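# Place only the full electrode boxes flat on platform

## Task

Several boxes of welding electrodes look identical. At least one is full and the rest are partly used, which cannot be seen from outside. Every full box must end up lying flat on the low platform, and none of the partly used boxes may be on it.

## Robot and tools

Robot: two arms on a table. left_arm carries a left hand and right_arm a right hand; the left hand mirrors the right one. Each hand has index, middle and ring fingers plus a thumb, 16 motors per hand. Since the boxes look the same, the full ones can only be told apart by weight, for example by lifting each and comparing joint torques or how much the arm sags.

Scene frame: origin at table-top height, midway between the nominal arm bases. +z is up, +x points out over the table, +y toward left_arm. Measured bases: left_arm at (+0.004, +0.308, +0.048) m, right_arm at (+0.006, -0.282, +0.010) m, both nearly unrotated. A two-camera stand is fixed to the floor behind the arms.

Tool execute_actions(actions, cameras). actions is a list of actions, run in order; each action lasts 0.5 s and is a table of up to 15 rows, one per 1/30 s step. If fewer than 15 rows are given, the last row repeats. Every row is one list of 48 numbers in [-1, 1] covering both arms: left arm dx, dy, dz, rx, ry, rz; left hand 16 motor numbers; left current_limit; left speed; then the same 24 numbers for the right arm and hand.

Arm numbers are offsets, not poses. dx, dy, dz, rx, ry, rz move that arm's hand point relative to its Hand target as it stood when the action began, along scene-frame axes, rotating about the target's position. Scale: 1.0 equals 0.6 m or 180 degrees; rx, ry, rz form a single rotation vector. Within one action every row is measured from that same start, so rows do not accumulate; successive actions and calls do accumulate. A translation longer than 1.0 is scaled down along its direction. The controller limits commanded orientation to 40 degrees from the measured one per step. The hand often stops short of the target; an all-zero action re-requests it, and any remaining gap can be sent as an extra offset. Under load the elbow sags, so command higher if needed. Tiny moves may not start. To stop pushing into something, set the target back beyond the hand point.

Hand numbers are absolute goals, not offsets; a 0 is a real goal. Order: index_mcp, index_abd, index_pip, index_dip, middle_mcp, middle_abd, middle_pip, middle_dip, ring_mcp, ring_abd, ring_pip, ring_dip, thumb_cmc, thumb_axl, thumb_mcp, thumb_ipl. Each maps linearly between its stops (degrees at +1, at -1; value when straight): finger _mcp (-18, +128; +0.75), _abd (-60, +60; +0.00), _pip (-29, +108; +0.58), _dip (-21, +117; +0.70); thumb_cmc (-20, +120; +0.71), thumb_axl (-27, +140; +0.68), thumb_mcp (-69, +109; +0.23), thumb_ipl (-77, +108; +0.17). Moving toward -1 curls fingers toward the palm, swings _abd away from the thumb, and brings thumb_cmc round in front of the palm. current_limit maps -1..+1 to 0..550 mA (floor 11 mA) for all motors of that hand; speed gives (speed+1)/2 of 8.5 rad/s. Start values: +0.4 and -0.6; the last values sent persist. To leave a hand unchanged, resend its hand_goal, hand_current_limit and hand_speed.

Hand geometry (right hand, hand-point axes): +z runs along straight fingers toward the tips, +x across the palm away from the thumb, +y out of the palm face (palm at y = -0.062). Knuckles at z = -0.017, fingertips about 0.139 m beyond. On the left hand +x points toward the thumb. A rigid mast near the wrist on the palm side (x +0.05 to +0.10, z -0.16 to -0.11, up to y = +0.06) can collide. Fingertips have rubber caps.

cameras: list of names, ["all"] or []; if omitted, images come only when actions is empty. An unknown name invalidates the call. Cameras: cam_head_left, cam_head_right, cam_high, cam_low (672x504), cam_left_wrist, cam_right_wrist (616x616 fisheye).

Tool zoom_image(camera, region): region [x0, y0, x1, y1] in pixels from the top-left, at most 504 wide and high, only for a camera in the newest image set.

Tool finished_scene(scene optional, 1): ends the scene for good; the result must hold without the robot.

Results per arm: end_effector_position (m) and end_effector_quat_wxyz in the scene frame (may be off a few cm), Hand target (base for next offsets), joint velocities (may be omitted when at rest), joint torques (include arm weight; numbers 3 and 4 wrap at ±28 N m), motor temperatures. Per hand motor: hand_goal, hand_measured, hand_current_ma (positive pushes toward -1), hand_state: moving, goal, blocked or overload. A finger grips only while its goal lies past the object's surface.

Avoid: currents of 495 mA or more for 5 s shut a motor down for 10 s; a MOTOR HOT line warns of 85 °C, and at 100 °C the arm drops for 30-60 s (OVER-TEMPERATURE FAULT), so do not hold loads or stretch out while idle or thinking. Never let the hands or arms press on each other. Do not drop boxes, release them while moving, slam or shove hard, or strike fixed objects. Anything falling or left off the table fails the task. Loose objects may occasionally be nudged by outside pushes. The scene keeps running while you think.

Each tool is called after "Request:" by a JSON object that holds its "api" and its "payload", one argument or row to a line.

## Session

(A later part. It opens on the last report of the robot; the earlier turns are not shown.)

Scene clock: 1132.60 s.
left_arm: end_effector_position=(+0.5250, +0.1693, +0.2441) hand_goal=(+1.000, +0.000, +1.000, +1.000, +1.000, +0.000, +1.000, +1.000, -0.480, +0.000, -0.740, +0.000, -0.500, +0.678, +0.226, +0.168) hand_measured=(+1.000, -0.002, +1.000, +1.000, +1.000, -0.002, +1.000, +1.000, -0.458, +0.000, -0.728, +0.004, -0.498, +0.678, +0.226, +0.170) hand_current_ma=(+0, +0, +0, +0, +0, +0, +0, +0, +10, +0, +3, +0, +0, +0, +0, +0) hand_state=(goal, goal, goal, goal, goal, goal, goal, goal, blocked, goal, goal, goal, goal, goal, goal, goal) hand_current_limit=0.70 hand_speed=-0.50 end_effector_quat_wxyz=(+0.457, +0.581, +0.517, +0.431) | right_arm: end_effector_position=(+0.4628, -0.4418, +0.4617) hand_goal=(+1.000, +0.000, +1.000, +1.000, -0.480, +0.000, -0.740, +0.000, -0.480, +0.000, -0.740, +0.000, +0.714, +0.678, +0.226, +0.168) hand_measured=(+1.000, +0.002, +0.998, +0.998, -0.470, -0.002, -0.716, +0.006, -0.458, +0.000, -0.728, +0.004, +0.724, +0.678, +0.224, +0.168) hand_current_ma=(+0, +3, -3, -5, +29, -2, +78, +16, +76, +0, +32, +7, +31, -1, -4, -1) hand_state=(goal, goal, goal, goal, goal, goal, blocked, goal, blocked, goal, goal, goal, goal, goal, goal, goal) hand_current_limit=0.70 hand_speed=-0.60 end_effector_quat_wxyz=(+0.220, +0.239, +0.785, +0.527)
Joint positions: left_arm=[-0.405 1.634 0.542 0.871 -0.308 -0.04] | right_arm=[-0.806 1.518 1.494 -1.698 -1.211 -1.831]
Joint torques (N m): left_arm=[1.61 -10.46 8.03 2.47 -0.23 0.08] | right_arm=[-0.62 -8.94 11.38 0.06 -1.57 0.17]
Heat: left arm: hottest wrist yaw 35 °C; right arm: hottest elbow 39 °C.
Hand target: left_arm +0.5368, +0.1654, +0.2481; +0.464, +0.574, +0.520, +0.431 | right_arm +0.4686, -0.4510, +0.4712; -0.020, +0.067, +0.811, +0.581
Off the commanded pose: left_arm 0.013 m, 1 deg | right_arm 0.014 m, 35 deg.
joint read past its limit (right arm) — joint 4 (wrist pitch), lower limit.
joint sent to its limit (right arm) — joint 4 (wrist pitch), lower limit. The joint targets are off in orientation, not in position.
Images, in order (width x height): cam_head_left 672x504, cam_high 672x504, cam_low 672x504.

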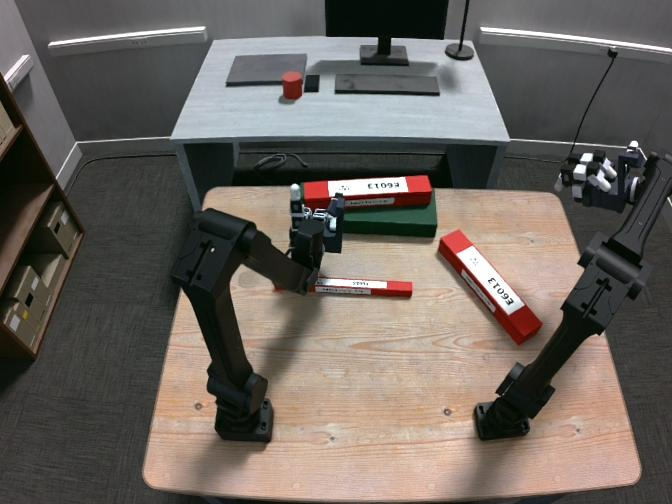

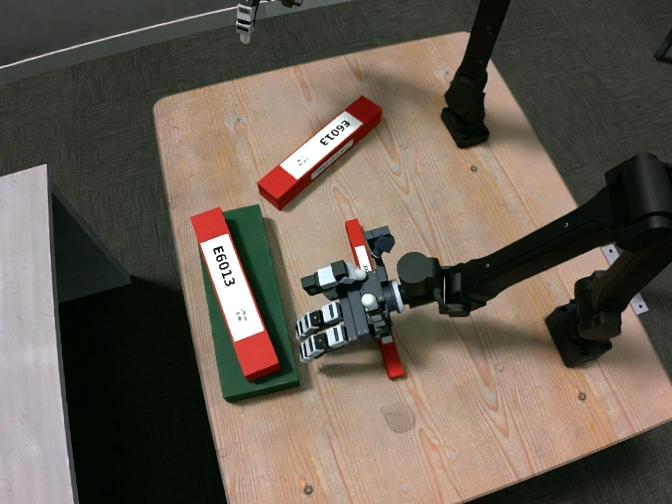

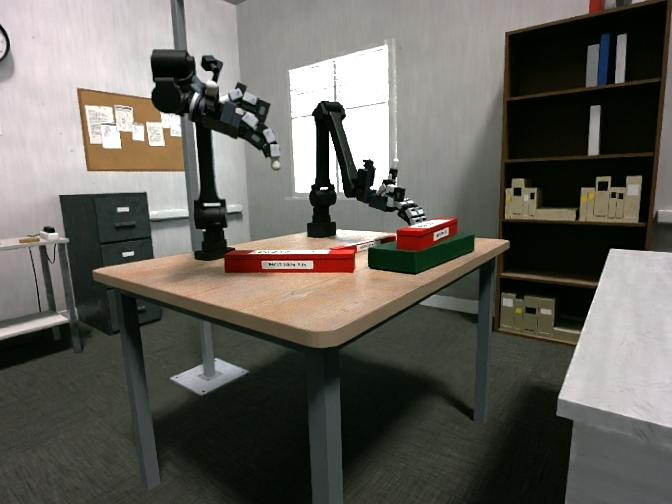

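Request:
{"api": "execute_actions", "payload": {
  "actions": [
    [[0.0,-0.033,-0.008,0,0,0,1,0,1,1,1,0,1,1,-0.48,0,-0.74,0,-0.5,0.678,0.226,0.168,0.7,-0.5,0,0,0,0,0,0,1,0,1,1,-0.48,0,-0.74,0,-0.48,0,-0.74,0,0.714,0.678,0.226,0.168,0.7,-0.6]],
    [[0.04,0,0,0,0,0,1,0,1,1,1,0,1,1,-0.48,0,-0.74,0,-0.5,0.678,0.226,0.168,0.7,-0.5,0,0,0,0,0,0,1,0,1,1,-0.48,0,-0.74,0,-0.48,0,-0.74,0,0.714,0.678,0.226,0.168,0.7,-0.6]],
    [[0.035,0,0,0,0,0,1,0,1,1,1,0,1,1,-0.48,0,-0.74,0,-0.5,0.678,0.226,0.168,0.7,-0.5,0,0,0,0,0,0,1,0,1,1,-0.48,0,-0.74,0,-0.48,0,-0.74,0,0.714,0.678,0.226,0.168,0.7,-0.6]]
  ],
  "cameras": ["cam_head_left","cam_high"]
}}

Request:
{"api": "zoom_image", "payload": {
  "camera": "cam_high",
  "region": [180, 190, 400, 410]
}}

Request:
{"api": "execute_actions", "payload": {
  "actions": [
    [[0.03,0,0,0,0,0,1,0,1,1,1,0,1,1,-0.48,0,-0.74,0,-0.5,0.678,0.226,0.168,0.7,-0.5,0,0,0,0,0,0,1,0,1,1,-0.48,0,-0.74,0,-0.48,0,-0.74,0,0.714,0.678,0.226,0.168,0.7,-0.6]]
  ],
  "cameras": ["cam_head_left","cam_high"]
}}

Request:
{"api": "zoom_image", "payload": {
  "camera": "cam_high",
  "region": [180, 190, 400, 410]
}}

Scene clock: 1135.23 s.
left_arm: end_effector_position=(+0.5450, +0.1437, +0.2399) hand_goal=(+1.000, +0.000, +1.000, +1.000, +1.000, +0.000, +1.000, +1.000, -0.480, +0.000, -0.740, +0.000, -0.500, +0.678, +0.226, +0.168) hand_measured=(+1.002, -0.004, +1.002, +1.000, +1.000, -0.004, +1.000, +1.000, -0.458, +0.000, -0.728, +0.004, -0.498, +0.678, +0.226, +0.170) hand_current_ma=(+0, +0, +0, +0, +0, +0, +0, +0, +10, +0, +3, +0, +0, +0, +0, +0) hand_state=(goal, goal, goal, goal, goal, goal, goal, goal, blocked, goal, goal, goal, goal, goal, goal, goal) hand_current_limit=0.70 hand_speed=-0.50 end_effector_quat_wxyz=(+0.460, +0.585, +0.515, +0.425) | right_arm: end_effector_position=(+0.4628, -0.4418, +0.4617) hand_goal=(+1.000, +0.000, +1.000, +1.000, -0.480, +0.000, -0.740, +0.000, -0.480, +0.000, -0.740, +0.000, +0.714, +0.678, +0.226, +0.168) hand_measured=(+1.000, +0.002, +0.998, +0.998, -0.470, -0.002, -0.716, +0.006, -0.458, +0.000, -0.728, +0.004, +0.724, +0.678, +0.224, +0.168) hand_current_ma=(+0, +3, -3, -5, +29, -2, +78, +16, +76, +0, +32, +7, +31, -1, -4, -1) hand_state=(goal, goal, goal, goal, goal, goal, blocked, goal, blocked, goal, goal, goal, goal, goal, goal, goal) hand_current_limit=0.70 hand_speed=-0.60 end_effector_quat_wxyz=(+0.220, +0.239, +0.785, +0.527)
Joint positions: left_arm=[-0.44 1.692 0.618 0.845 -0.328 -0.051] | right_arm=[-0.806 1.518 1.494 -1.698 -1.211 -1.831]
Joint torques (N m): left_arm=[4.72 -8.76 11.97 2.09 0.53 0.2] | right_arm=[-0.67 -8.88 11.4 0.06 -1.56 0.17]
Heat: left arm: hottest wrist yaw 35 °C; right arm: hottest elbow 39 °C.
Hand target: left_arm +0.5817, +0.1454, +0.2433; +0.464, +0.574, +0.520, +0.431 | right_arm +0.4686, -0.4510, +0.4712; -0.020, +0.067, +0.811, +0.581
Off the commanded pose: left_arm 0.037 m, 2 deg | right_arm 0.014 m, 35 deg.
joint read past its limit (right arm) — joint 4 (wrist pitch), lower limit.
joint sent to its limit (right arm) — joint 4 (wrist pitch), lower limit. The joint targets are off in orientation, not in position.
Images, in order (width x height): cam_head_left 672x504, cam_high 672x504.

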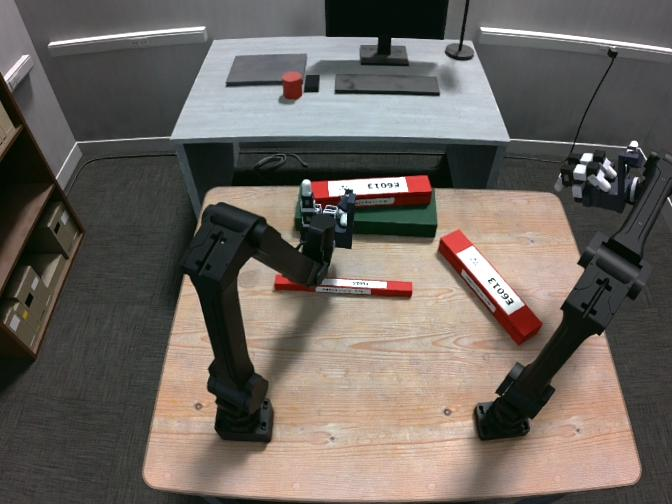

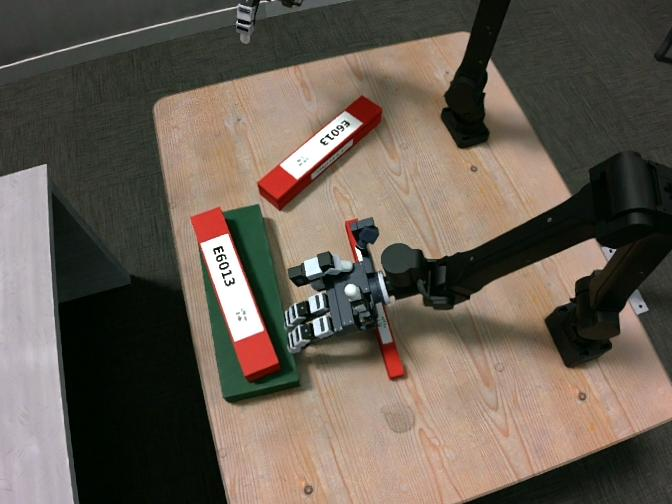

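Scaled by 2.291.

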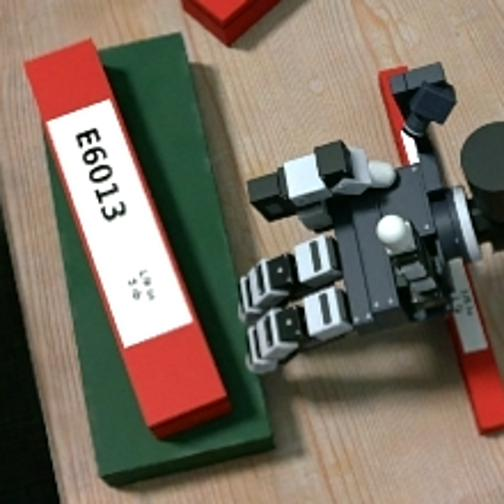

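Scene clock: 1135.93 s.
left_arm: end_effector_position=(+0.5474, +0.1434, +0.2398) hand_goal=(+1.000, +0.000, +1.000, +1.000, +1.000, +0.000, +1.000, +1.000, -0.480, +0.000, -0.740, +0.000, -0.500, +0.678, +0.226, +0.168) hand_measured=(+1.002, -0.004, +1.002, +1.002, +1.000, -0.004, +1.000, +1.000, -0.458, +0.000, -0.728, +0.004, -0.498, +0.678, +0.226, +0.170) hand_current_ma=(+0, +0, +0, +0, +0, +0, +0, +0, +10, +0, +3, +0, +0, +0, +0, +0) hand_state=(goal, goal, goal, goal, goal, goal, goal, goal, blocked, goal, goal, goal, goal, goal, goal, goal) hand_current_limit=0.70 hand_speed=-0.50 end_effector_quat_wxyz=(+0.459, +0.588, +0.514, +0.424) | right_arm: end_effector_position=(+0.4628, -0.4418, +0.4617) hand_goal=(+1.000, +0.000, +1.000, +1.000, -0.480, +0.000, -0.740, +0.000, -0.480, +0.000, -0.740, +0.000, +0.714, +0.678, +0.226, +0.168) hand_measured=(+1.000, +0.002, +0.998, +0.998, -0.470, -0.002, -0.716, +0.006, -0.458, +0.000, -0.728, +0.004, +0.724, +0.678, +0.224, +0.168) hand_current_ma=(+0, +3, -3, -5, +29, -2, +78, +16, +76, +0, +32, +7, +31, -1, -4, -1) hand_state=(goal, goal, goal, goal, goal, goal, blocked, goal, blocked, goal, goal, goal, goal, goal, goal, goal) hand_current_limit=0.70 hand_speed=-0.60 end_effector_quat_wxyz=(+0.220, +0.239, +0.785, +0.527)
Joint positions: left_arm=[-0.436 1.692 0.623 0.836 -0.321 -0.047] | right_arm=[-0.806 1.518 1.494 -1.698 -1.211 -1.831]
Joint torques (N m): left_arm=[5.95 -7.3 14.38 1.85 0.89 0.2] | right_arm=[-0.62 -8.94 11.38 0.05 -1.56 0.17]
Heat: left arm: hottest wrist yaw 35 °C; right arm: hottest elbow 39 °C.
Hand target: left_arm +0.5998, +0.1457, +0.2434; +0.464, +0.574, +0.520, +0.431 | right_arm +0.4686, -0.4510, +0.4712; -0.020, +0.067, +0.811, +0.581
Off the commanded pose: left_arm 0.052 m, 2 deg | right_arm 0.014 m, 35 deg.
joint read past its limit (right arm) — joint 4 (wrist pitch), lower limit.
joint sent to its limit (right arm) — joint 4 (wrist pitch), lower limit. The joint targets are off in orientation, not in position.
Images, in order (width x height): cam_head_left 672x504, cam_high 672x504.

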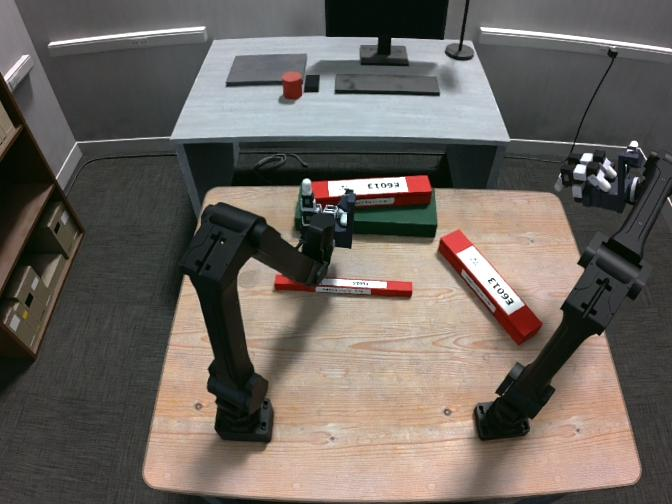

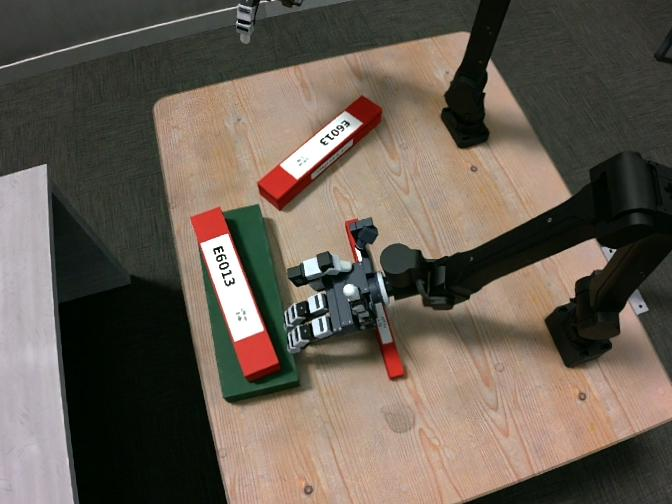

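Scaled by 2.291.

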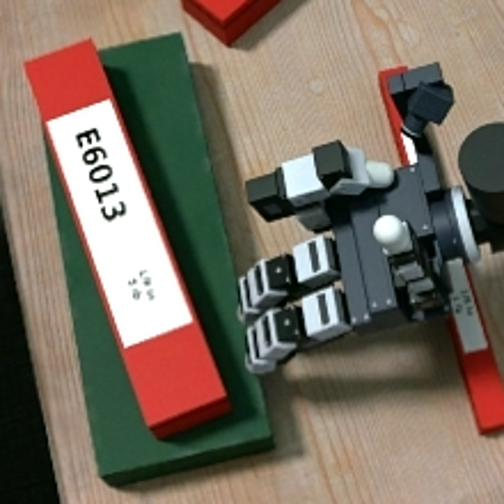

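Request:
{"api": "execute_actions", "payload": {
  "actions": [
    [[-0.09,0,0,0,0,0,1,0,1,1,1,0,1,1,-0.48,0,-0.74,0,-0.5,0.678,0.226,0.168,0.7,-0.5,0,0,0,0,0,0,1,0,1,1,-0.48,0,-0.74,0,-0.48,0,-0.74,0,0.714,0.678,0.226,0.168,0.7,-0.6]],
    [[-0.02,0,0.035,0,0,0,1,0,1,1,1,0,1,1,-0.48,0,-0.74,0,-0.5,0.678,0.226,0.168,0.7,-0.5,0,0,0,0,0,0,1,0,1,1,-0.48,0,-0.74,0,-0.48,0,-0.74,0,0.714,0.678,0.226,0.168,0.7,-0.6]]
  ],
  "cameras": ["cam_head_left","cam_high","cam_low"]
}}

Request:
{"api": "zoom_image", "payload": {
  "camera": "cam_high",
  "region": [180, 190, 400, 410]
}}

Request:
{"api": "zoom_image", "payload": {
  "camera": "cam_head_left",
  "region": [235, 140, 445, 260]
}}

Request:
{"api": "zoom_image", "payload": {
  "camera": "cam_low",
  "region": [360, 130, 490, 280]
}}

Scene clock: 1138.13 s.
left_arm: end_effector_position=(+0.5374, +0.1480, +0.2573) hand_goal=(+1.000, +0.000, +1.000, +1.000, +1.000, +0.000, +1.000, +1.000, -0.480, +0.000, -0.740, +0.000, -0.500, +0.678, +0.226, +0.168) hand_measured=(+1.000, -0.004, +1.000, +1.000, +1.000, -0.004, +1.000, +1.000, -0.458, +0.000, -0.728, +0.004, -0.498, +0.678, +0.226, +0.170) hand_current_ma=(+0, +0, +0, +0, +0, +0, +0, +0, +10, +0, +3, +0, +0, +0, +0, +0) hand_state=(goal, goal, goal, goal, goal, goal, goal, goal, blocked, goal, goal, goal, goal, goal, goal, goal) hand_current_limit=0.70 hand_speed=-0.50 end_effector_quat_wxyz=(+0.457, +0.578, +0.519, +0.433) | right_arm: end_effector_position=(+0.4628, -0.4418, +0.4617) hand_goal=(+1.000, +0.000, +1.000, +1.000, -0.480, +0.000, -0.740, +0.000, -0.480, +0.000, -0.740, +0.000, +0.714, +0.678, +0.226, +0.168) hand_measured=(+1.000, +0.002, +0.998, +0.998, -0.470, -0.002, -0.716, +0.006, -0.458, +0.000, -0.728, +0.004, +0.724, +0.678, +0.224, +0.168) hand_current_ma=(+0, +3, -3, -5, +29, -2, +78, +16, +76, +0, +32, +7, +31, -1, -4, -1) hand_state=(goal, goal, goal, goal, goal, goal, blocked, goal, blocked, goal, goal, goal, goal, goal, goal, goal) hand_current_limit=0.70 hand_speed=-0.60 end_effector_quat_wxyz=(+0.220, +0.239, +0.785, +0.527)
Joint positions: left_arm=[-0.448 1.631 0.605 0.803 -0.358 -0.053] | right_arm=[-0.806 1.518 1.494 -1.698 -1.211 -1.831]
Joint torques (N m): left_arm=[0.85 -13.92 5.55 2.41 -0.25 0.1] | right_arm=[-0.62 -8.94 11.4 0.06 -1.57 0.18]
Heat: left arm: hottest shoulder 34 °C; right arm: hottest elbow 39 °C.
Hand target: left_arm +0.5338, +0.1456, +0.2643; +0.464, +0.574, +0.520, +0.431 | right_arm +0.4686, -0.4510, +0.4712; -0.020, +0.067, +0.811, +0.581
Off the commanded pose: left_arm 0.008 m, 1 deg | right_arm 0.014 m, 35 deg.
joint read past its limit (right arm) — joint 4 (wrist pitch), lower limit.
joint sent to its limit (right arm) — joint 4 (wrist pitch), lower limit. The joint targets are off in orientation, not in position.
Images, in order (width x height): cam_head_left 672x504, cam_high 672x504, cam_low 672x504.

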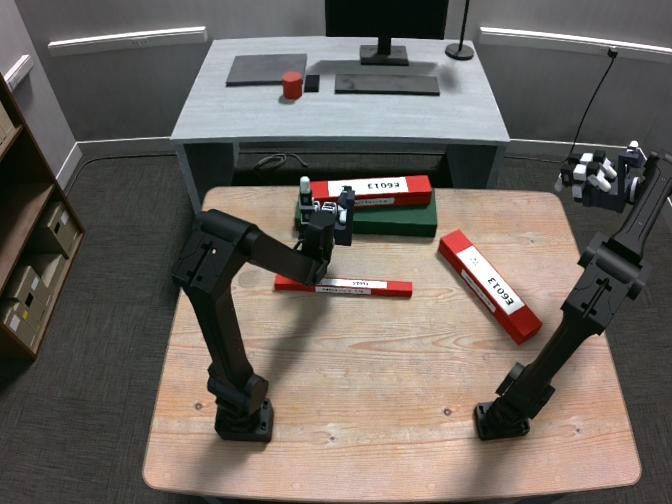

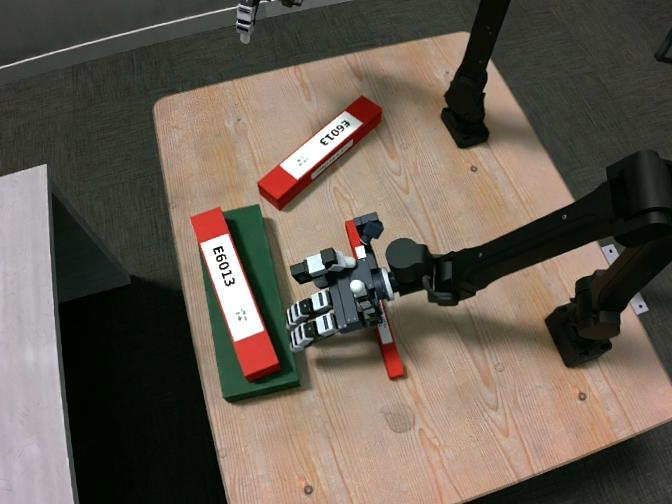

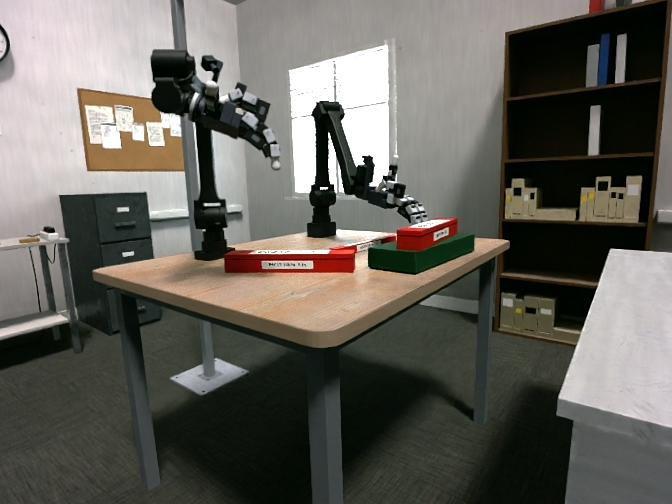

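Scaled by 2.291.

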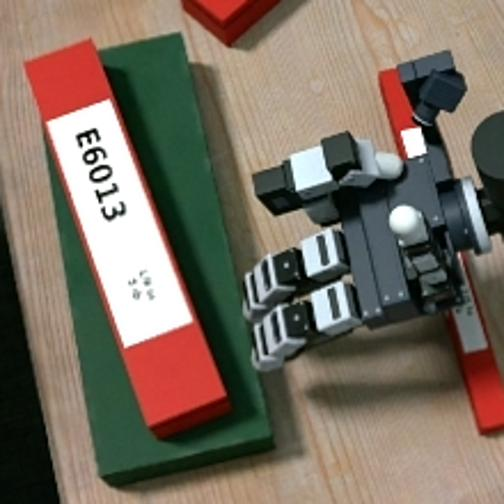

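Scaled by 2.400.

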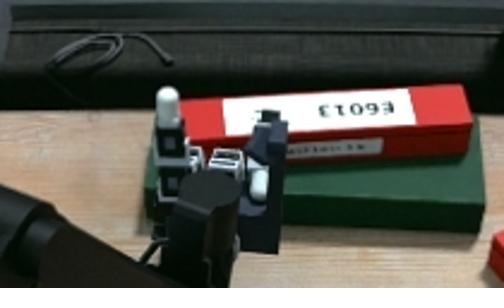

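Scaled by 3.360.

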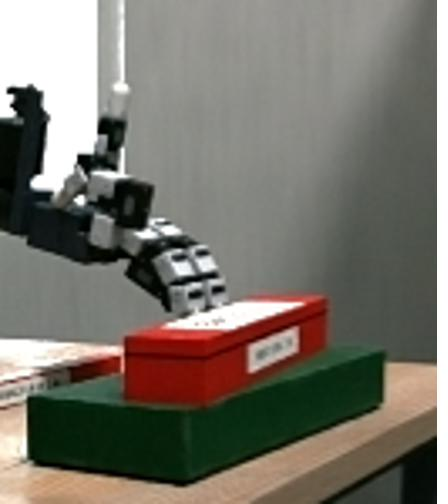

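Request:
{"api": "execute_actions", "payload": {
  "actions": [
    [[0.035,0,0.0,0,0,0,1,0,1,1,1,0,1,1,-0.48,0,-0.74,0,-0.5,0.678,0.226,0.168,0.7,-0.5,0,0,0,0,0,0,1,0,1,1,-0.48,0,-0.74,0,-0.48,0,-0.74,0,0.714,0.678,0.226,0.168,0.7,-0.6]],
    [[0.03,0,0.0,0,0,0,1,0,1,1,1,0,1,1,-0.48,0,-0.74,0,-0.5,0.678,0.226,0.168,0.7,-0.5,0,0,0,0,0,0,1,0,1,1,-0.48,0,-0.74,0,-0.48,0,-0.74,0,0.714,0.678,0.226,0.168,0.7,-0.6]],
    [[0.02,0,0.0,0,0,0,1,0,1,1,1,0,1,1,-0.48,0,-0.74,0,-0.5,0.678,0.226,0.168,0.7,-0.5,0,0,0,0,0,0,1,0,1,1,-0.48,0,-0.74,0,-0.48,0,-0.74,0,0.714,0.678,0.226,0.168,0.7,-0.6]]
  ],
  "cameras": ["cam_head_left","cam_high"]
}}

Request:
{"api": "zoom_image", "payload": {
  "camera": "cam_high",
  "region": [180, 190, 400, 410]
}}

Scene clock: 1140.43 s.
left_arm: end_effector_position=(+0.5693, +0.1457, +0.2597) hand_goal=(+1.000, +0.000, +1.000, +1.000, +1.000, +0.000, +1.000, +1.000, -0.480, +0.000, -0.740, +0.000, -0.500, +0.678, +0.226, +0.168) hand_measured=(+1.000, -0.004, +1.000, +1.000, +1.000, -0.004, +1.000, +1.000, -0.458, +0.000, -0.728, +0.004, -0.498, +0.678, +0.226, +0.170) hand_current_ma=(+0, +0, +0, +0, +0, +0, +0, +0, +10, +0, +3, +0, +0, +0, +0, +0) hand_state=(goal, goal, goal, goal, goal, goal, goal, goal, blocked, goal, goal, goal, goal, goal, goal, goal) hand_current_limit=0.70 hand_speed=-0.50 end_effector_quat_wxyz=(+0.461, +0.579, +0.519, +0.427) | right_arm: end_effector_position=(+0.4628, -0.4418, +0.4617) hand_goal=(+1.000, +0.000, +1.000, +1.000, -0.480, +0.000, -0.740, +0.000, -0.480, +0.000, -0.740, +0.000, +0.714, +0.678, +0.226, +0.168) hand_measured=(+1.000, +0.002, +0.998, +0.998, -0.470, -0.002, -0.716, +0.006, -0.458, +0.000, -0.728, +0.004, +0.724, +0.678, +0.224, +0.168) hand_current_ma=(+0, +3, -3, -5, +29, -2, +78, +16, +76, +0, +32, +7, +31, -1, -4, -1) hand_state=(goal, goal, goal, goal, goal, goal, blocked, goal, blocked, goal, goal, goal, goal, goal, goal, goal) hand_current_limit=0.70 hand_speed=-0.60 end_effector_quat_wxyz=(+0.220, +0.239, +0.785, +0.527)
Joint positions: left_arm=[-0.416 1.677 0.688 0.767 -0.313 -0.053] | right_arm=[-0.806 1.518 1.494 -1.698 -1.211 -1.831]
Joint torques (N m): left_arm=[2.73 -11.81 9.13 2.3 0.02 0.22] | right_arm=[-0.62 -9 11.37 0.06 -1.56 0.17]
Heat: left arm: hottest shoulder 34 °C; right arm: hottest elbow 39 °C.
Hand target: left_arm +0.5848, +0.1456, +0.2644; +0.464, +0.574, +0.520, +0.431 | right_arm +0.4686, -0.4510, +0.4712; -0.020, +0.067, +0.811, +0.581
Off the commanded pose: left_arm 0.016 m, 1 deg | right_arm 0.014 m, 35 deg.
joint read past its limit (right arm) — joint 4 (wrist pitch), lower limit.
joint sent to its limit (right arm) — joint 4 (wrist pitch), lower limit. The joint targets are off in orientation, not in position.
Images, in order (width x height): cam_head_left 672x504, cam_high 672x504.

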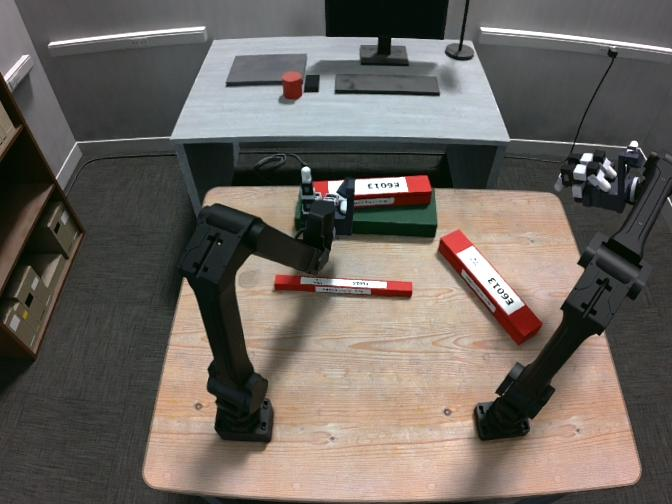

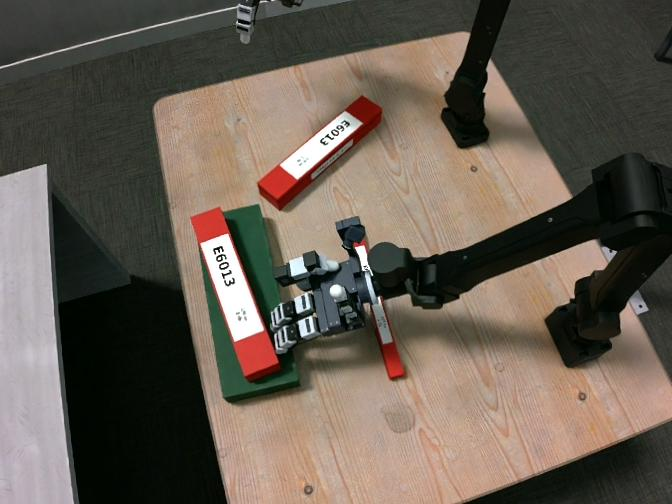

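Scaled by 2.291.

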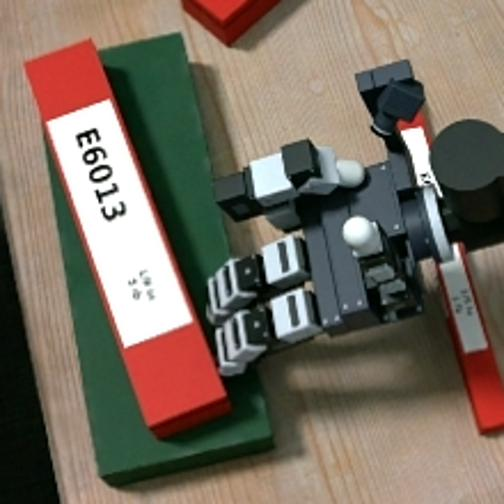

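Request:
{"api": "execute_actions", "payload": {
  "actions": [
    [[0.03,0,0.0,0,0,0,1,0,1,1,1,0,1,1,-0.48,0,-0.74,0,-0.5,0.678,0.226,0.168,0.7,-0.5,0,0,0,0,0,0,1,0,1,1,-0.48,0,-0.74,0,-0.48,0,-0.74,0,0.714,0.678,0.226,0.168,0.7,-0.6]]
  ],
  "cameras": ["cam_high"]
}}

Request:
{"api": "zoom_image", "payload": {
  "camera": "cam_high",
  "region": [180, 190, 400, 410]
}}

Request:
{"api": "execute_actions", "payload": {
  "actions": [
    [[0.025,0,0.0,0,0,0,1,0,1,1,1,0,1,1,-0.48,0,-0.74,0,-0.5,0.678,0.226,0.168,0.7,-0.5,0,0,0,0,0,0,1,0,1,1,-0.48,0,-0.74,0,-0.48,0,-0.74,0,0.714,0.678,0.226,0.168,0.7,-0.6]]
  ],
  "cameras": ["cam_high"]
}}

Request:
{"api": "zoom_image", "payload": {
  "camera": "cam_high",
  "region": [180, 190, 400, 410]
}}

Scene clock: 1141.67 s.
left_arm: end_effector_position=(+0.5830, +0.1462, +0.2588) hand_goal=(+1.000, +0.000, +1.000, +1.000, +1.000, +0.000, +1.000, +1.000, -0.480, +0.000, -0.740, +0.000, -0.500, +0.678, +0.226, +0.168) hand_measured=(+1.000, -0.002, +1.000, +1.000, +1.000, -0.004, +1.000, +1.000, -0.458, +0.000, -0.728, +0.004, -0.498, +0.678, +0.226, +0.170) hand_current_ma=(+0, +0, +0, +0, +0, +0, +0, +0, +10, +0, +3, +0, +0, +0, +0, +0) hand_state=(goal, goal, goal, goal, goal, goal, goal, goal, blocked, goal, goal, goal, goal, goal, goal, goal) hand_current_limit=0.70 hand_speed=-0.50 end_effector_quat_wxyz=(+0.460, +0.580, +0.520, +0.426) | right_arm: end_effector_position=(+0.4628, -0.4418, +0.4617) hand_goal=(+1.000, +0.000, +1.000, +1.000, -0.480, +0.000, -0.740, +0.000, -0.480, +0.000, -0.740, +0.000, +0.714, +0.678, +0.226, +0.168) hand_measured=(+1.000, +0.002, +0.998, +0.998, -0.470, -0.002, -0.716, +0.006, -0.458, +0.000, -0.728, +0.004, +0.724, +0.678, +0.224, +0.168) hand_current_ma=(+0, +3, -3, -5, +29, -2, +78, +16, +76, +0, +32, +7, +31, -1, -4, -1) hand_state=(goal, goal, goal, goal, goal, goal, blocked, goal, blocked, goal, goal, goal, goal, goal, goal, goal) hand_current_limit=0.70 hand_speed=-0.60 end_effector_quat_wxyz=(+0.220, +0.239, +0.785, +0.527)
Joint positions: left_arm=[-0.402 1.7 0.724 0.75 -0.301 -0.053] | right_arm=[-0.806 1.518 1.494 -1.698 -1.211 -1.831]
Joint torques (N m): left_arm=[2.9 -11.63 10.04 2.4 0.15 0.27] | right_arm=[-0.62 -8.94 11.38 0.05 -1.57 0.17]
Heat: left arm: hottest shoulder 34 °C; right arm: hottest elbow 39 °C.
Hand target: left_arm +0.6027, +0.1455, +0.2642; +0.464, +0.574, +0.520, +0.431 | right_arm +0.4686, -0.4510, +0.4712; -0.020, +0.067, +0.811, +0.581
Off the commanded pose: left_arm 0.021 m, 1 deg | right_arm 0.014 m, 35 deg.
joint read past its limit (right arm) — joint 4 (wrist pitch), lower limit.
joint sent to its limit (right arm) — joint 4 (wrist pitch), lower limit. The joint targets are off in orientation, not in position.
Images, in order (width x height): cam_high 672x504.

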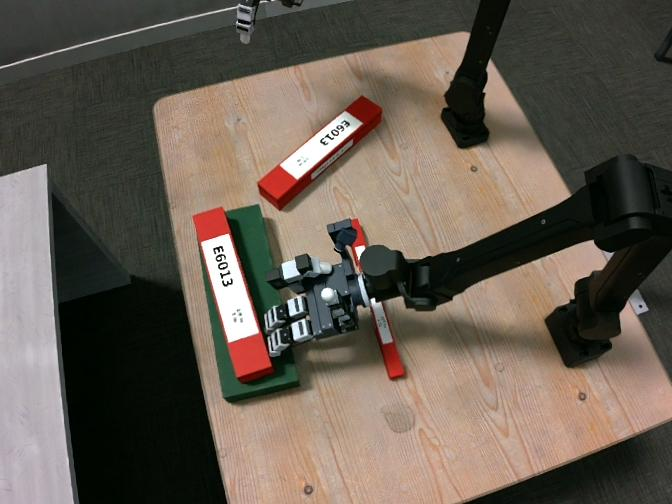

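Scaled by 2.291.

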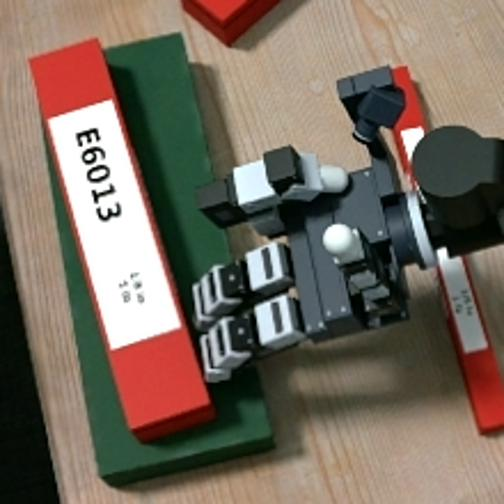

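Scene clock: 1142.37 s.
left_arm: end_effector_position=(+0.5983, +0.1474, +0.2590) hand_goal=(+1.000, +0.000, +1.000, +1.000, +1.000, +0.000, +1.000, +1.000, -0.480, +0.000, -0.740, +0.000, -0.500, +0.678, +0.226, +0.168) hand_measured=(+1.000, +0.002, +1.000, +1.000, +1.000, -0.004, +1.000, +1.000, -0.458, +0.000, -0.728, +0.004, -0.498, +0.678, +0.226, +0.170) hand_current_ma=(+0, +0, +0, +0, +0, +0, +0, +0, +10, +0, +3, +0, +0, +0, +0, +0) hand_state=(goal, goal, goal, goal, goal, goal, goal, goal, blocked, goal, goal, goal, goal, goal, goal, goal) hand_current_limit=0.70 hand_speed=-0.50 end_effector_quat_wxyz=(+0.460, +0.578, +0.522, +0.426) | right_arm: end_effector_position=(+0.4628, -0.4418, +0.4617) hand_goal=(+1.000, +0.000, +1.000, +1.000, -0.480, +0.000, -0.740, +0.000, -0.480, +0.000, -0.740, +0.000, +0.714, +0.678, +0.226, +0.168) hand_measured=(+1.000, +0.002, +0.998, +0.998, -0.470, -0.002, -0.716, +0.006, -0.458, +0.000, -0.728, +0.004, +0.724, +0.678, +0.224, +0.168) hand_current_ma=(+0, +3, -3, -5, +29, -2, +78, +16, +76, +0, +32, +7, +31, -1, -4, -1) hand_state=(goal, goal, goal, goal, goal, goal, blocked, goal, blocked, goal, goal, goal, goal, goal, goal, goal) hand_current_limit=0.70 hand_speed=-0.60 end_effector_quat_wxyz=(+0.220, +0.239, +0.785, +0.527)
Joint positions: left_arm=[-0.388 1.725 0.764 0.736 -0.29 -0.052] | right_arm=[-0.806 1.518 1.494 -1.698 -1.211 -1.831]
Joint torques (N m): left_arm=[2.73 -12.1 10.19 2.39 0.21 0.29] | right_arm=[-0.62 -8.94 11.4 0.05 -1.57 0.17]
Heat: left arm: hottest shoulder 34 °C; right arm: hottest elbow 39 °C.
Hand target: left_arm +0.6178, +0.1455, +0.2641; +0.464, +0.574, +0.520, +0.431 | right_arm +0.4686, -0.4510, +0.4712; -0.020, +0.067, +0.811, +0.581
Off the commanded pose: left_arm 0.020 m, 1 deg | right_arm 0.014 m, 35 deg.
joint read past its limit (right arm) — joint 4 (wrist pitch), lower limit.
joint sent to its limit (right arm) — joint 4 (wrist pitch), lower limit. The joint targets are off in orientation, not in position.
Images, in order (width x height): cam_high 672x504.

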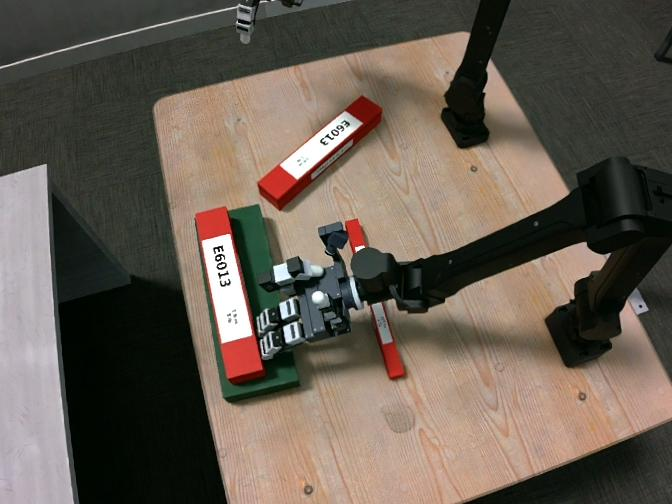

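Scaled by 2.291.

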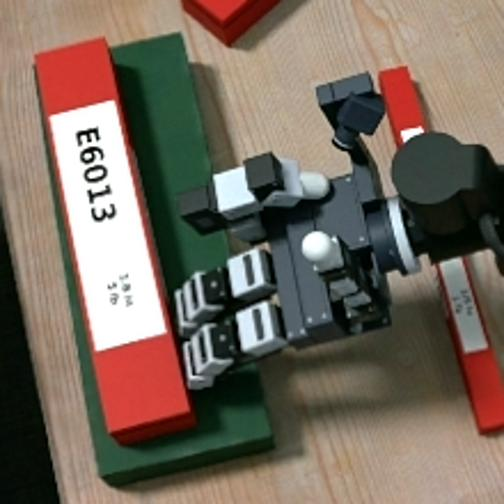

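Request:
{"api": "execute_actions", "payload": {
  "actions": [
    [[-0.11,0,0,0,0,0,1,0,1,1,1,0,1,1,-0.48,0,-0.74,0,-0.5,0.678,0.226,0.168,0.7,-0.5,0,0,0,0,0,0,1,0,1,1,-0.48,0,-0.74,0,-0.48,0,-0.74,0,0.714,0.678,0.226,0.168,0.7,-0.6]],
    [[-0.1,-0.02,0.05,0.0096,0.0092,-0.164,1,0,1,1,1,0,1,1,-0.48,0,-0.74,0,-0.5,0.678,0.226,0.168,0.7,-0.5,0,0,0,0,0,0,1,0,1,1,-0.48,0,-0.74,0,-0.48,0,-0.74,0,0.714,0.678,0.226,0.168,0.7,-0.6]],
    [[-0.1,-0.03,0,0.0096,0.0092,-0.164,1,0.25,1,1,1,-0.25,1,1,-0.48,0,-0.74,0,-0.5,0.678,0.226,0.168,0.7,-0.5,0,0,0,0,0,0,1,0,1,1,-0.48,0,-0.74,0,-0.48,0,-0.74,0,0.714,0.678,0.226,0.168,0.7,-0.6]],
    [[-0.066,-0.026,0,0.0096,0.0092,-0.164,1,0.25,1,1,1,-0.25,1,1,-0.48,0,-0.74,0,-0.5,0.678,0.226,0.168,0.7,-0.5,0,0,0,0,0,0,1,0,1,1,-0.48,0,-0.74,0,-0.48,0,-0.74,0,0.714,0.678,0.226,0.168,0.7,-0.6]]
  ],
  "cameras": ["cam_head_left","cam_high","cam_low"]
}}

Request:
{"api": "zoom_image", "payload": {
  "camera": "cam_head_left",
  "region": [250, 160, 450, 320]
}}

Request:
{"api": "zoom_image", "payload": {
  "camera": "cam_high",
  "region": [180, 190, 430, 410]
}}

Scene clock: 1147.40 s.
left_arm: end_effector_position=(+0.3803, +0.1005, +0.2805) hand_goal=(+1.000, +0.250, +1.000, +1.000, +1.000, -0.250, +1.000, +1.000, -0.480, +0.000, -0.740, +0.000, -0.500, +0.678, +0.226, +0.168) hand_measured=(+1.000, +0.248, +0.998, +0.998, +1.000, -0.248, +0.998, +0.998, -0.458, +0.000, -0.728, +0.004, -0.498, +0.678, +0.226, +0.170) hand_current_ma=(+0, +0, +0, +0, +0, +0, +0, +0, +10, +0, +3, +0, +0, +0, +0, +0) hand_state=(goal, goal, goal, goal, goal, goal, goal, goal, blocked, goal, goal, goal, goal, goal, goal, goal) hand_current_limit=0.70 hand_speed=-0.50 end_effector_quat_wxyz=(+0.646, +0.762, +0.034, +0.008) | right_arm: end_effector_position=(+0.4628, -0.4418, +0.4617) hand_goal=(+1.000, +0.000, +1.000, +1.000, -0.480, +0.000, -0.740, +0.000, -0.480, +0.000, -0.740, +0.000, +0.714, +0.678, +0.226, +0.168) hand_measured=(+1.000, +0.002, +0.998, +0.998, -0.470, -0.002, -0.716, +0.006, -0.458, +0.000, -0.728, +0.004, +0.724, +0.678, +0.224, +0.168) hand_current_ma=(+0, +3, -3, -5, +29, -2, +78, +16, +76, +0, +32, +7, +31, -1, -4, -1) hand_state=(goal, goal, goal, goal, goal, goal, blocked, goal, blocked, goal, goal, goal, goal, goal, goal, goal) hand_current_limit=0.70 hand_speed=-0.60 end_effector_quat_wxyz=(+0.220, +0.239, +0.785, +0.527)
Joint positions: left_arm=[-0.072 1.428 0.611 -0.1 1.363 0.875] | right_arm=[-0.806 1.518 1.494 -1.698 -1.211 -1.831]
Joint torques (N m): left_arm=[1.79 -9.7 9.2 1.05 0.77 0.35] | right_arm=[-0.67 -8.94 11.38 0.08 -1.57 0.18]
Heat: left arm: hottest shoulder 34 °C; right arm: hottest elbow 39 °C.
Hand target: left_arm +0.3921, +0.1000, +0.2942; +0.588, +0.808, -0.029, -0.017 | right_arm +0.4686, -0.4510, +0.4712; -0.020, +0.067, +0.811, +0.581
Off the commanded pose: left_arm 0.018 m, 12 deg | right_arm 0.014 m, 35 deg.
joint read past its limit (right arm) — joint 4 (wrist pitch), lower limit.
joint sent to its limit (right arm) — joint 4 (wrist pitch), lower limit. The joint targets are off in orientation, not in position.
Images, in order (width x height): cam_head_left 672x504, cam_high 672x504, cam_low 672x504.

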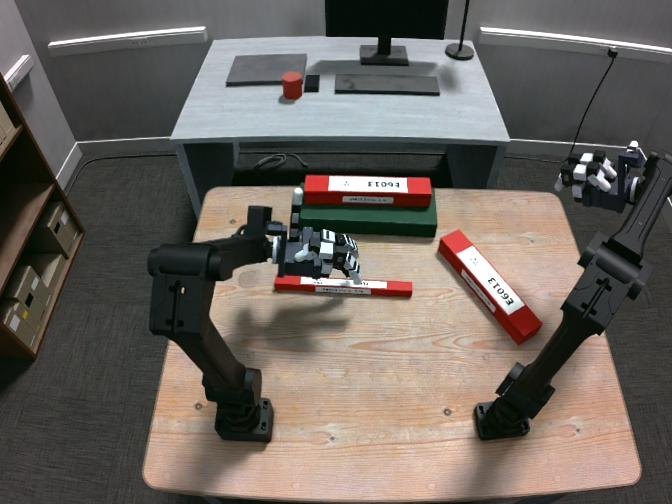

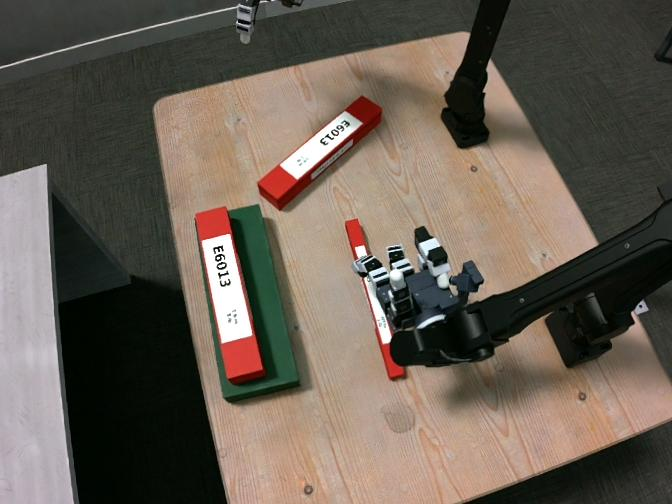

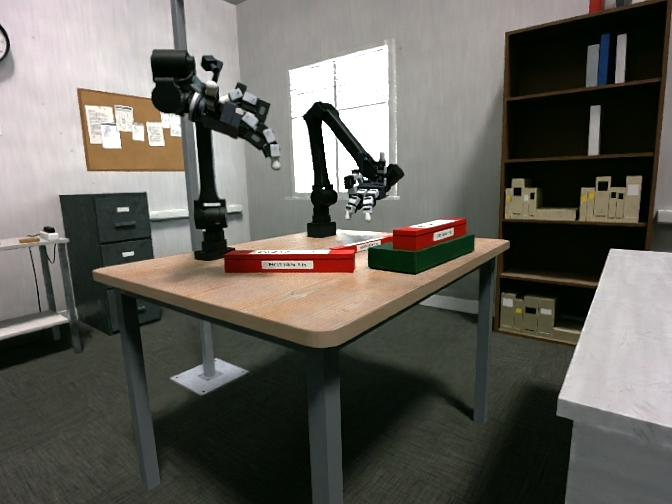

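Scaled by 2.520.

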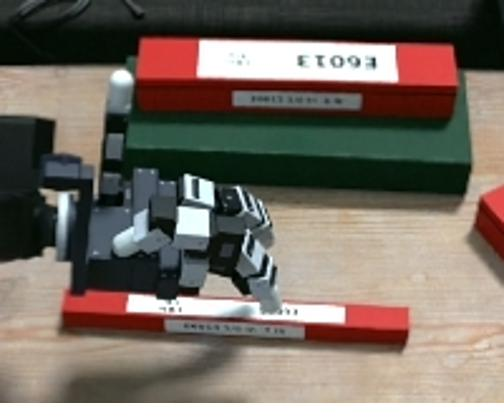

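Scaled by 2.016.

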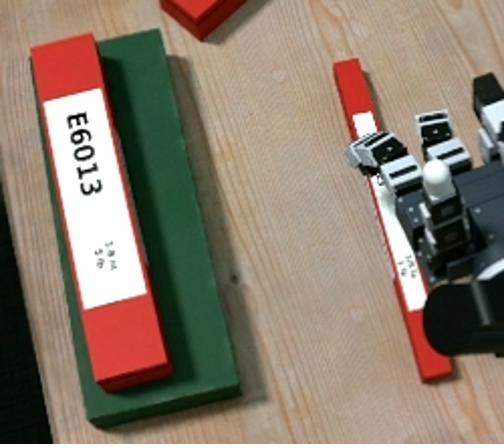

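Request:
{"api": "execute_actions", "payload": {
  "actions": [
    [[0,0,-0.02,0,0,0,1,0.25,1,1,1,-0.25,1,1,-0.48,0,-0.74,0,-0.5,0.678,0.226,0.168,0.7,-0.5,0,0,0,0,0,0,1,0,1,1,-0.48,0,-0.74,0,-0.48,0,-0.74,0,0.714,0.678,0.226,0.168,0.7,-0.6]],
    [[0,0,-0.06,0,0,0,1,0.25,1,1,1,-0.25,1,1,-0.48,0,-0.74,0,-0.5,0.678,0.226,0.168,0.7,-0.5,0,0,0,0,0,0,1,0,1,1,-0.48,0,-0.74,0,-0.48,0,-0.74,0,0.714,0.678,0.226,0.168,0.7,-0.6]]
  ],
  "cameras": ["cam_head_left","cam_high","cam_low"]
}}

Request:
{"api": "zoom_image", "payload": {
  "camera": "cam_head_left",
  "region": [250, 200, 450, 320]
}}

Request:
{"api": "zoom_image", "payload": {
  "camera": "cam_high",
  "region": [310, 200, 500, 400]
}}

Request:
{"api": "zoom_image", "payload": {
  "camera": "cam_low",
  "region": [300, 180, 440, 280]
}}

Scene clock: 1149.80 s.
left_arm: end_effector_position=(+0.3784, +0.0970, +0.2432) hand_goal=(+1.000, +0.250, +1.000, +1.000, +1.000, -0.250, +1.000, +1.000, -0.480, +0.000, -0.740, +0.000, -0.500, +0.678, +0.226, +0.168) hand_measured=(+1.000, +0.248, +0.998, +0.998, +1.000, -0.248, +0.998, +0.998, -0.458, +0.000, -0.728, +0.004, -0.498, +0.678, +0.226, +0.170) hand_current_ma=(+0, +0, +0, +0, +0, +0, +0, +0, +10, +0, +3, +0, +0, +0, +0, +0) hand_state=(goal, goal, goal, goal, goal, goal, goal, goal, blocked, goal, goal, goal, goal, goal, goal, goal) hand_current_limit=0.70 hand_speed=-0.50 end_effector_quat_wxyz=(+0.591, +0.806, -0.016, -0.018) | right_arm: end_effector_position=(+0.4628, -0.4418, +0.4617) hand_goal=(+1.000, +0.000, +1.000, +1.000, -0.480, +0.000, -0.740, +0.000, -0.480, +0.000, -0.740, +0.000, +0.714, +0.678, +0.226, +0.168) hand_measured=(+1.000, +0.002, +0.998, +0.998, -0.470, -0.002, -0.716, +0.006, -0.458, +0.000, -0.728, +0.004, +0.724, +0.678, +0.224, +0.168) hand_current_ma=(+0, +3, -3, -5, +29, -2, +78, +16, +76, +0, +32, +7, +31, -1, -4, -1) hand_state=(goal, goal, goal, goal, goal, goal, blocked, goal, blocked, goal, goal, goal, goal, goal, goal, goal) hand_current_limit=0.70 hand_speed=-0.60 end_effector_quat_wxyz=(+0.220, +0.239, +0.785, +0.527)
Joint positions: left_arm=[-0.053 1.571 0.789 -0.785 1.266 1.555] | right_arm=[-0.806 1.518 1.494 -1.698 -1.211 -1.831]
Joint torques (N m): left_arm=[2.67 -9.88 8.32 0.06 1.02 0.36] | right_arm=[-0.62 -8.94 11.4 0.06 -1.57 0.17]
Heat: left arm: hottest shoulder 34 °C; right arm: hottest elbow 39 °C.
Hand target: left_arm +0.3922, +0.0999, +0.2462; +0.588, +0.808, -0.029, -0.017 | right_arm +0.4686, -0.4510, +0.4712; -0.020, +0.067, +0.811, +0.581
Off the commanded pose: left_arm 0.014 m, 2 deg | right_arm 0.014 m, 35 deg.
joint read past its limit (right arm) — joint 4 (wrist pitch), lower limit.
joint sent to its limit (right arm) — joint 4 (wrist pitch), lower limit. The joint targets are off in orientation, not in position.
Images, in order (width x height): cam_head_left 672x504, cam_high 672x504, cam_low 672x504.

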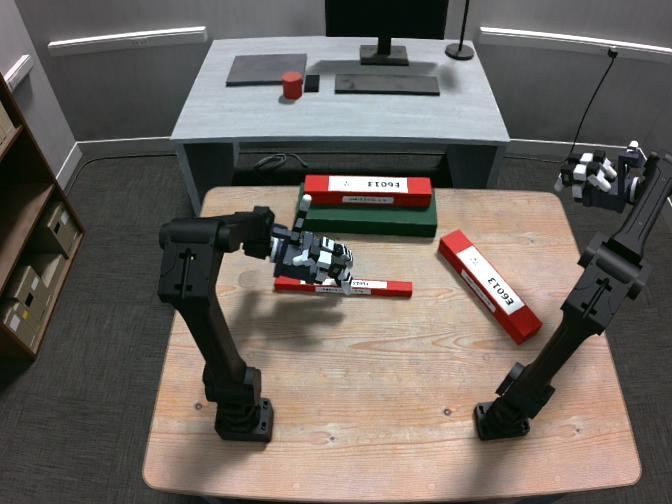

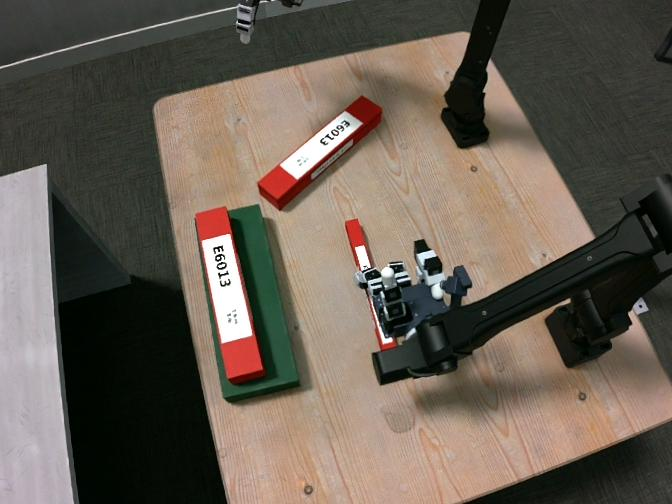

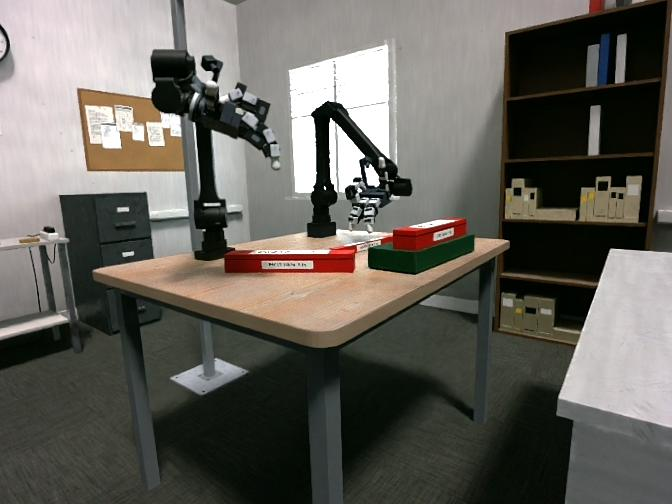

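Scaled by 2.520.

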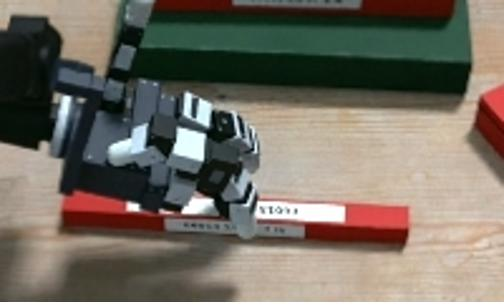

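Scaled by 2.520.

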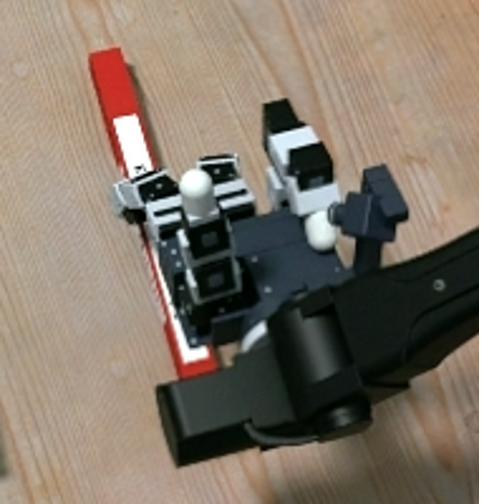

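Scaled by 3.600.

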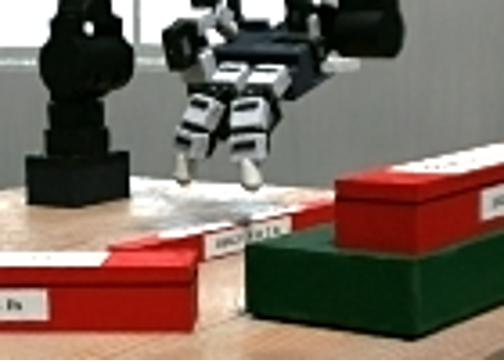

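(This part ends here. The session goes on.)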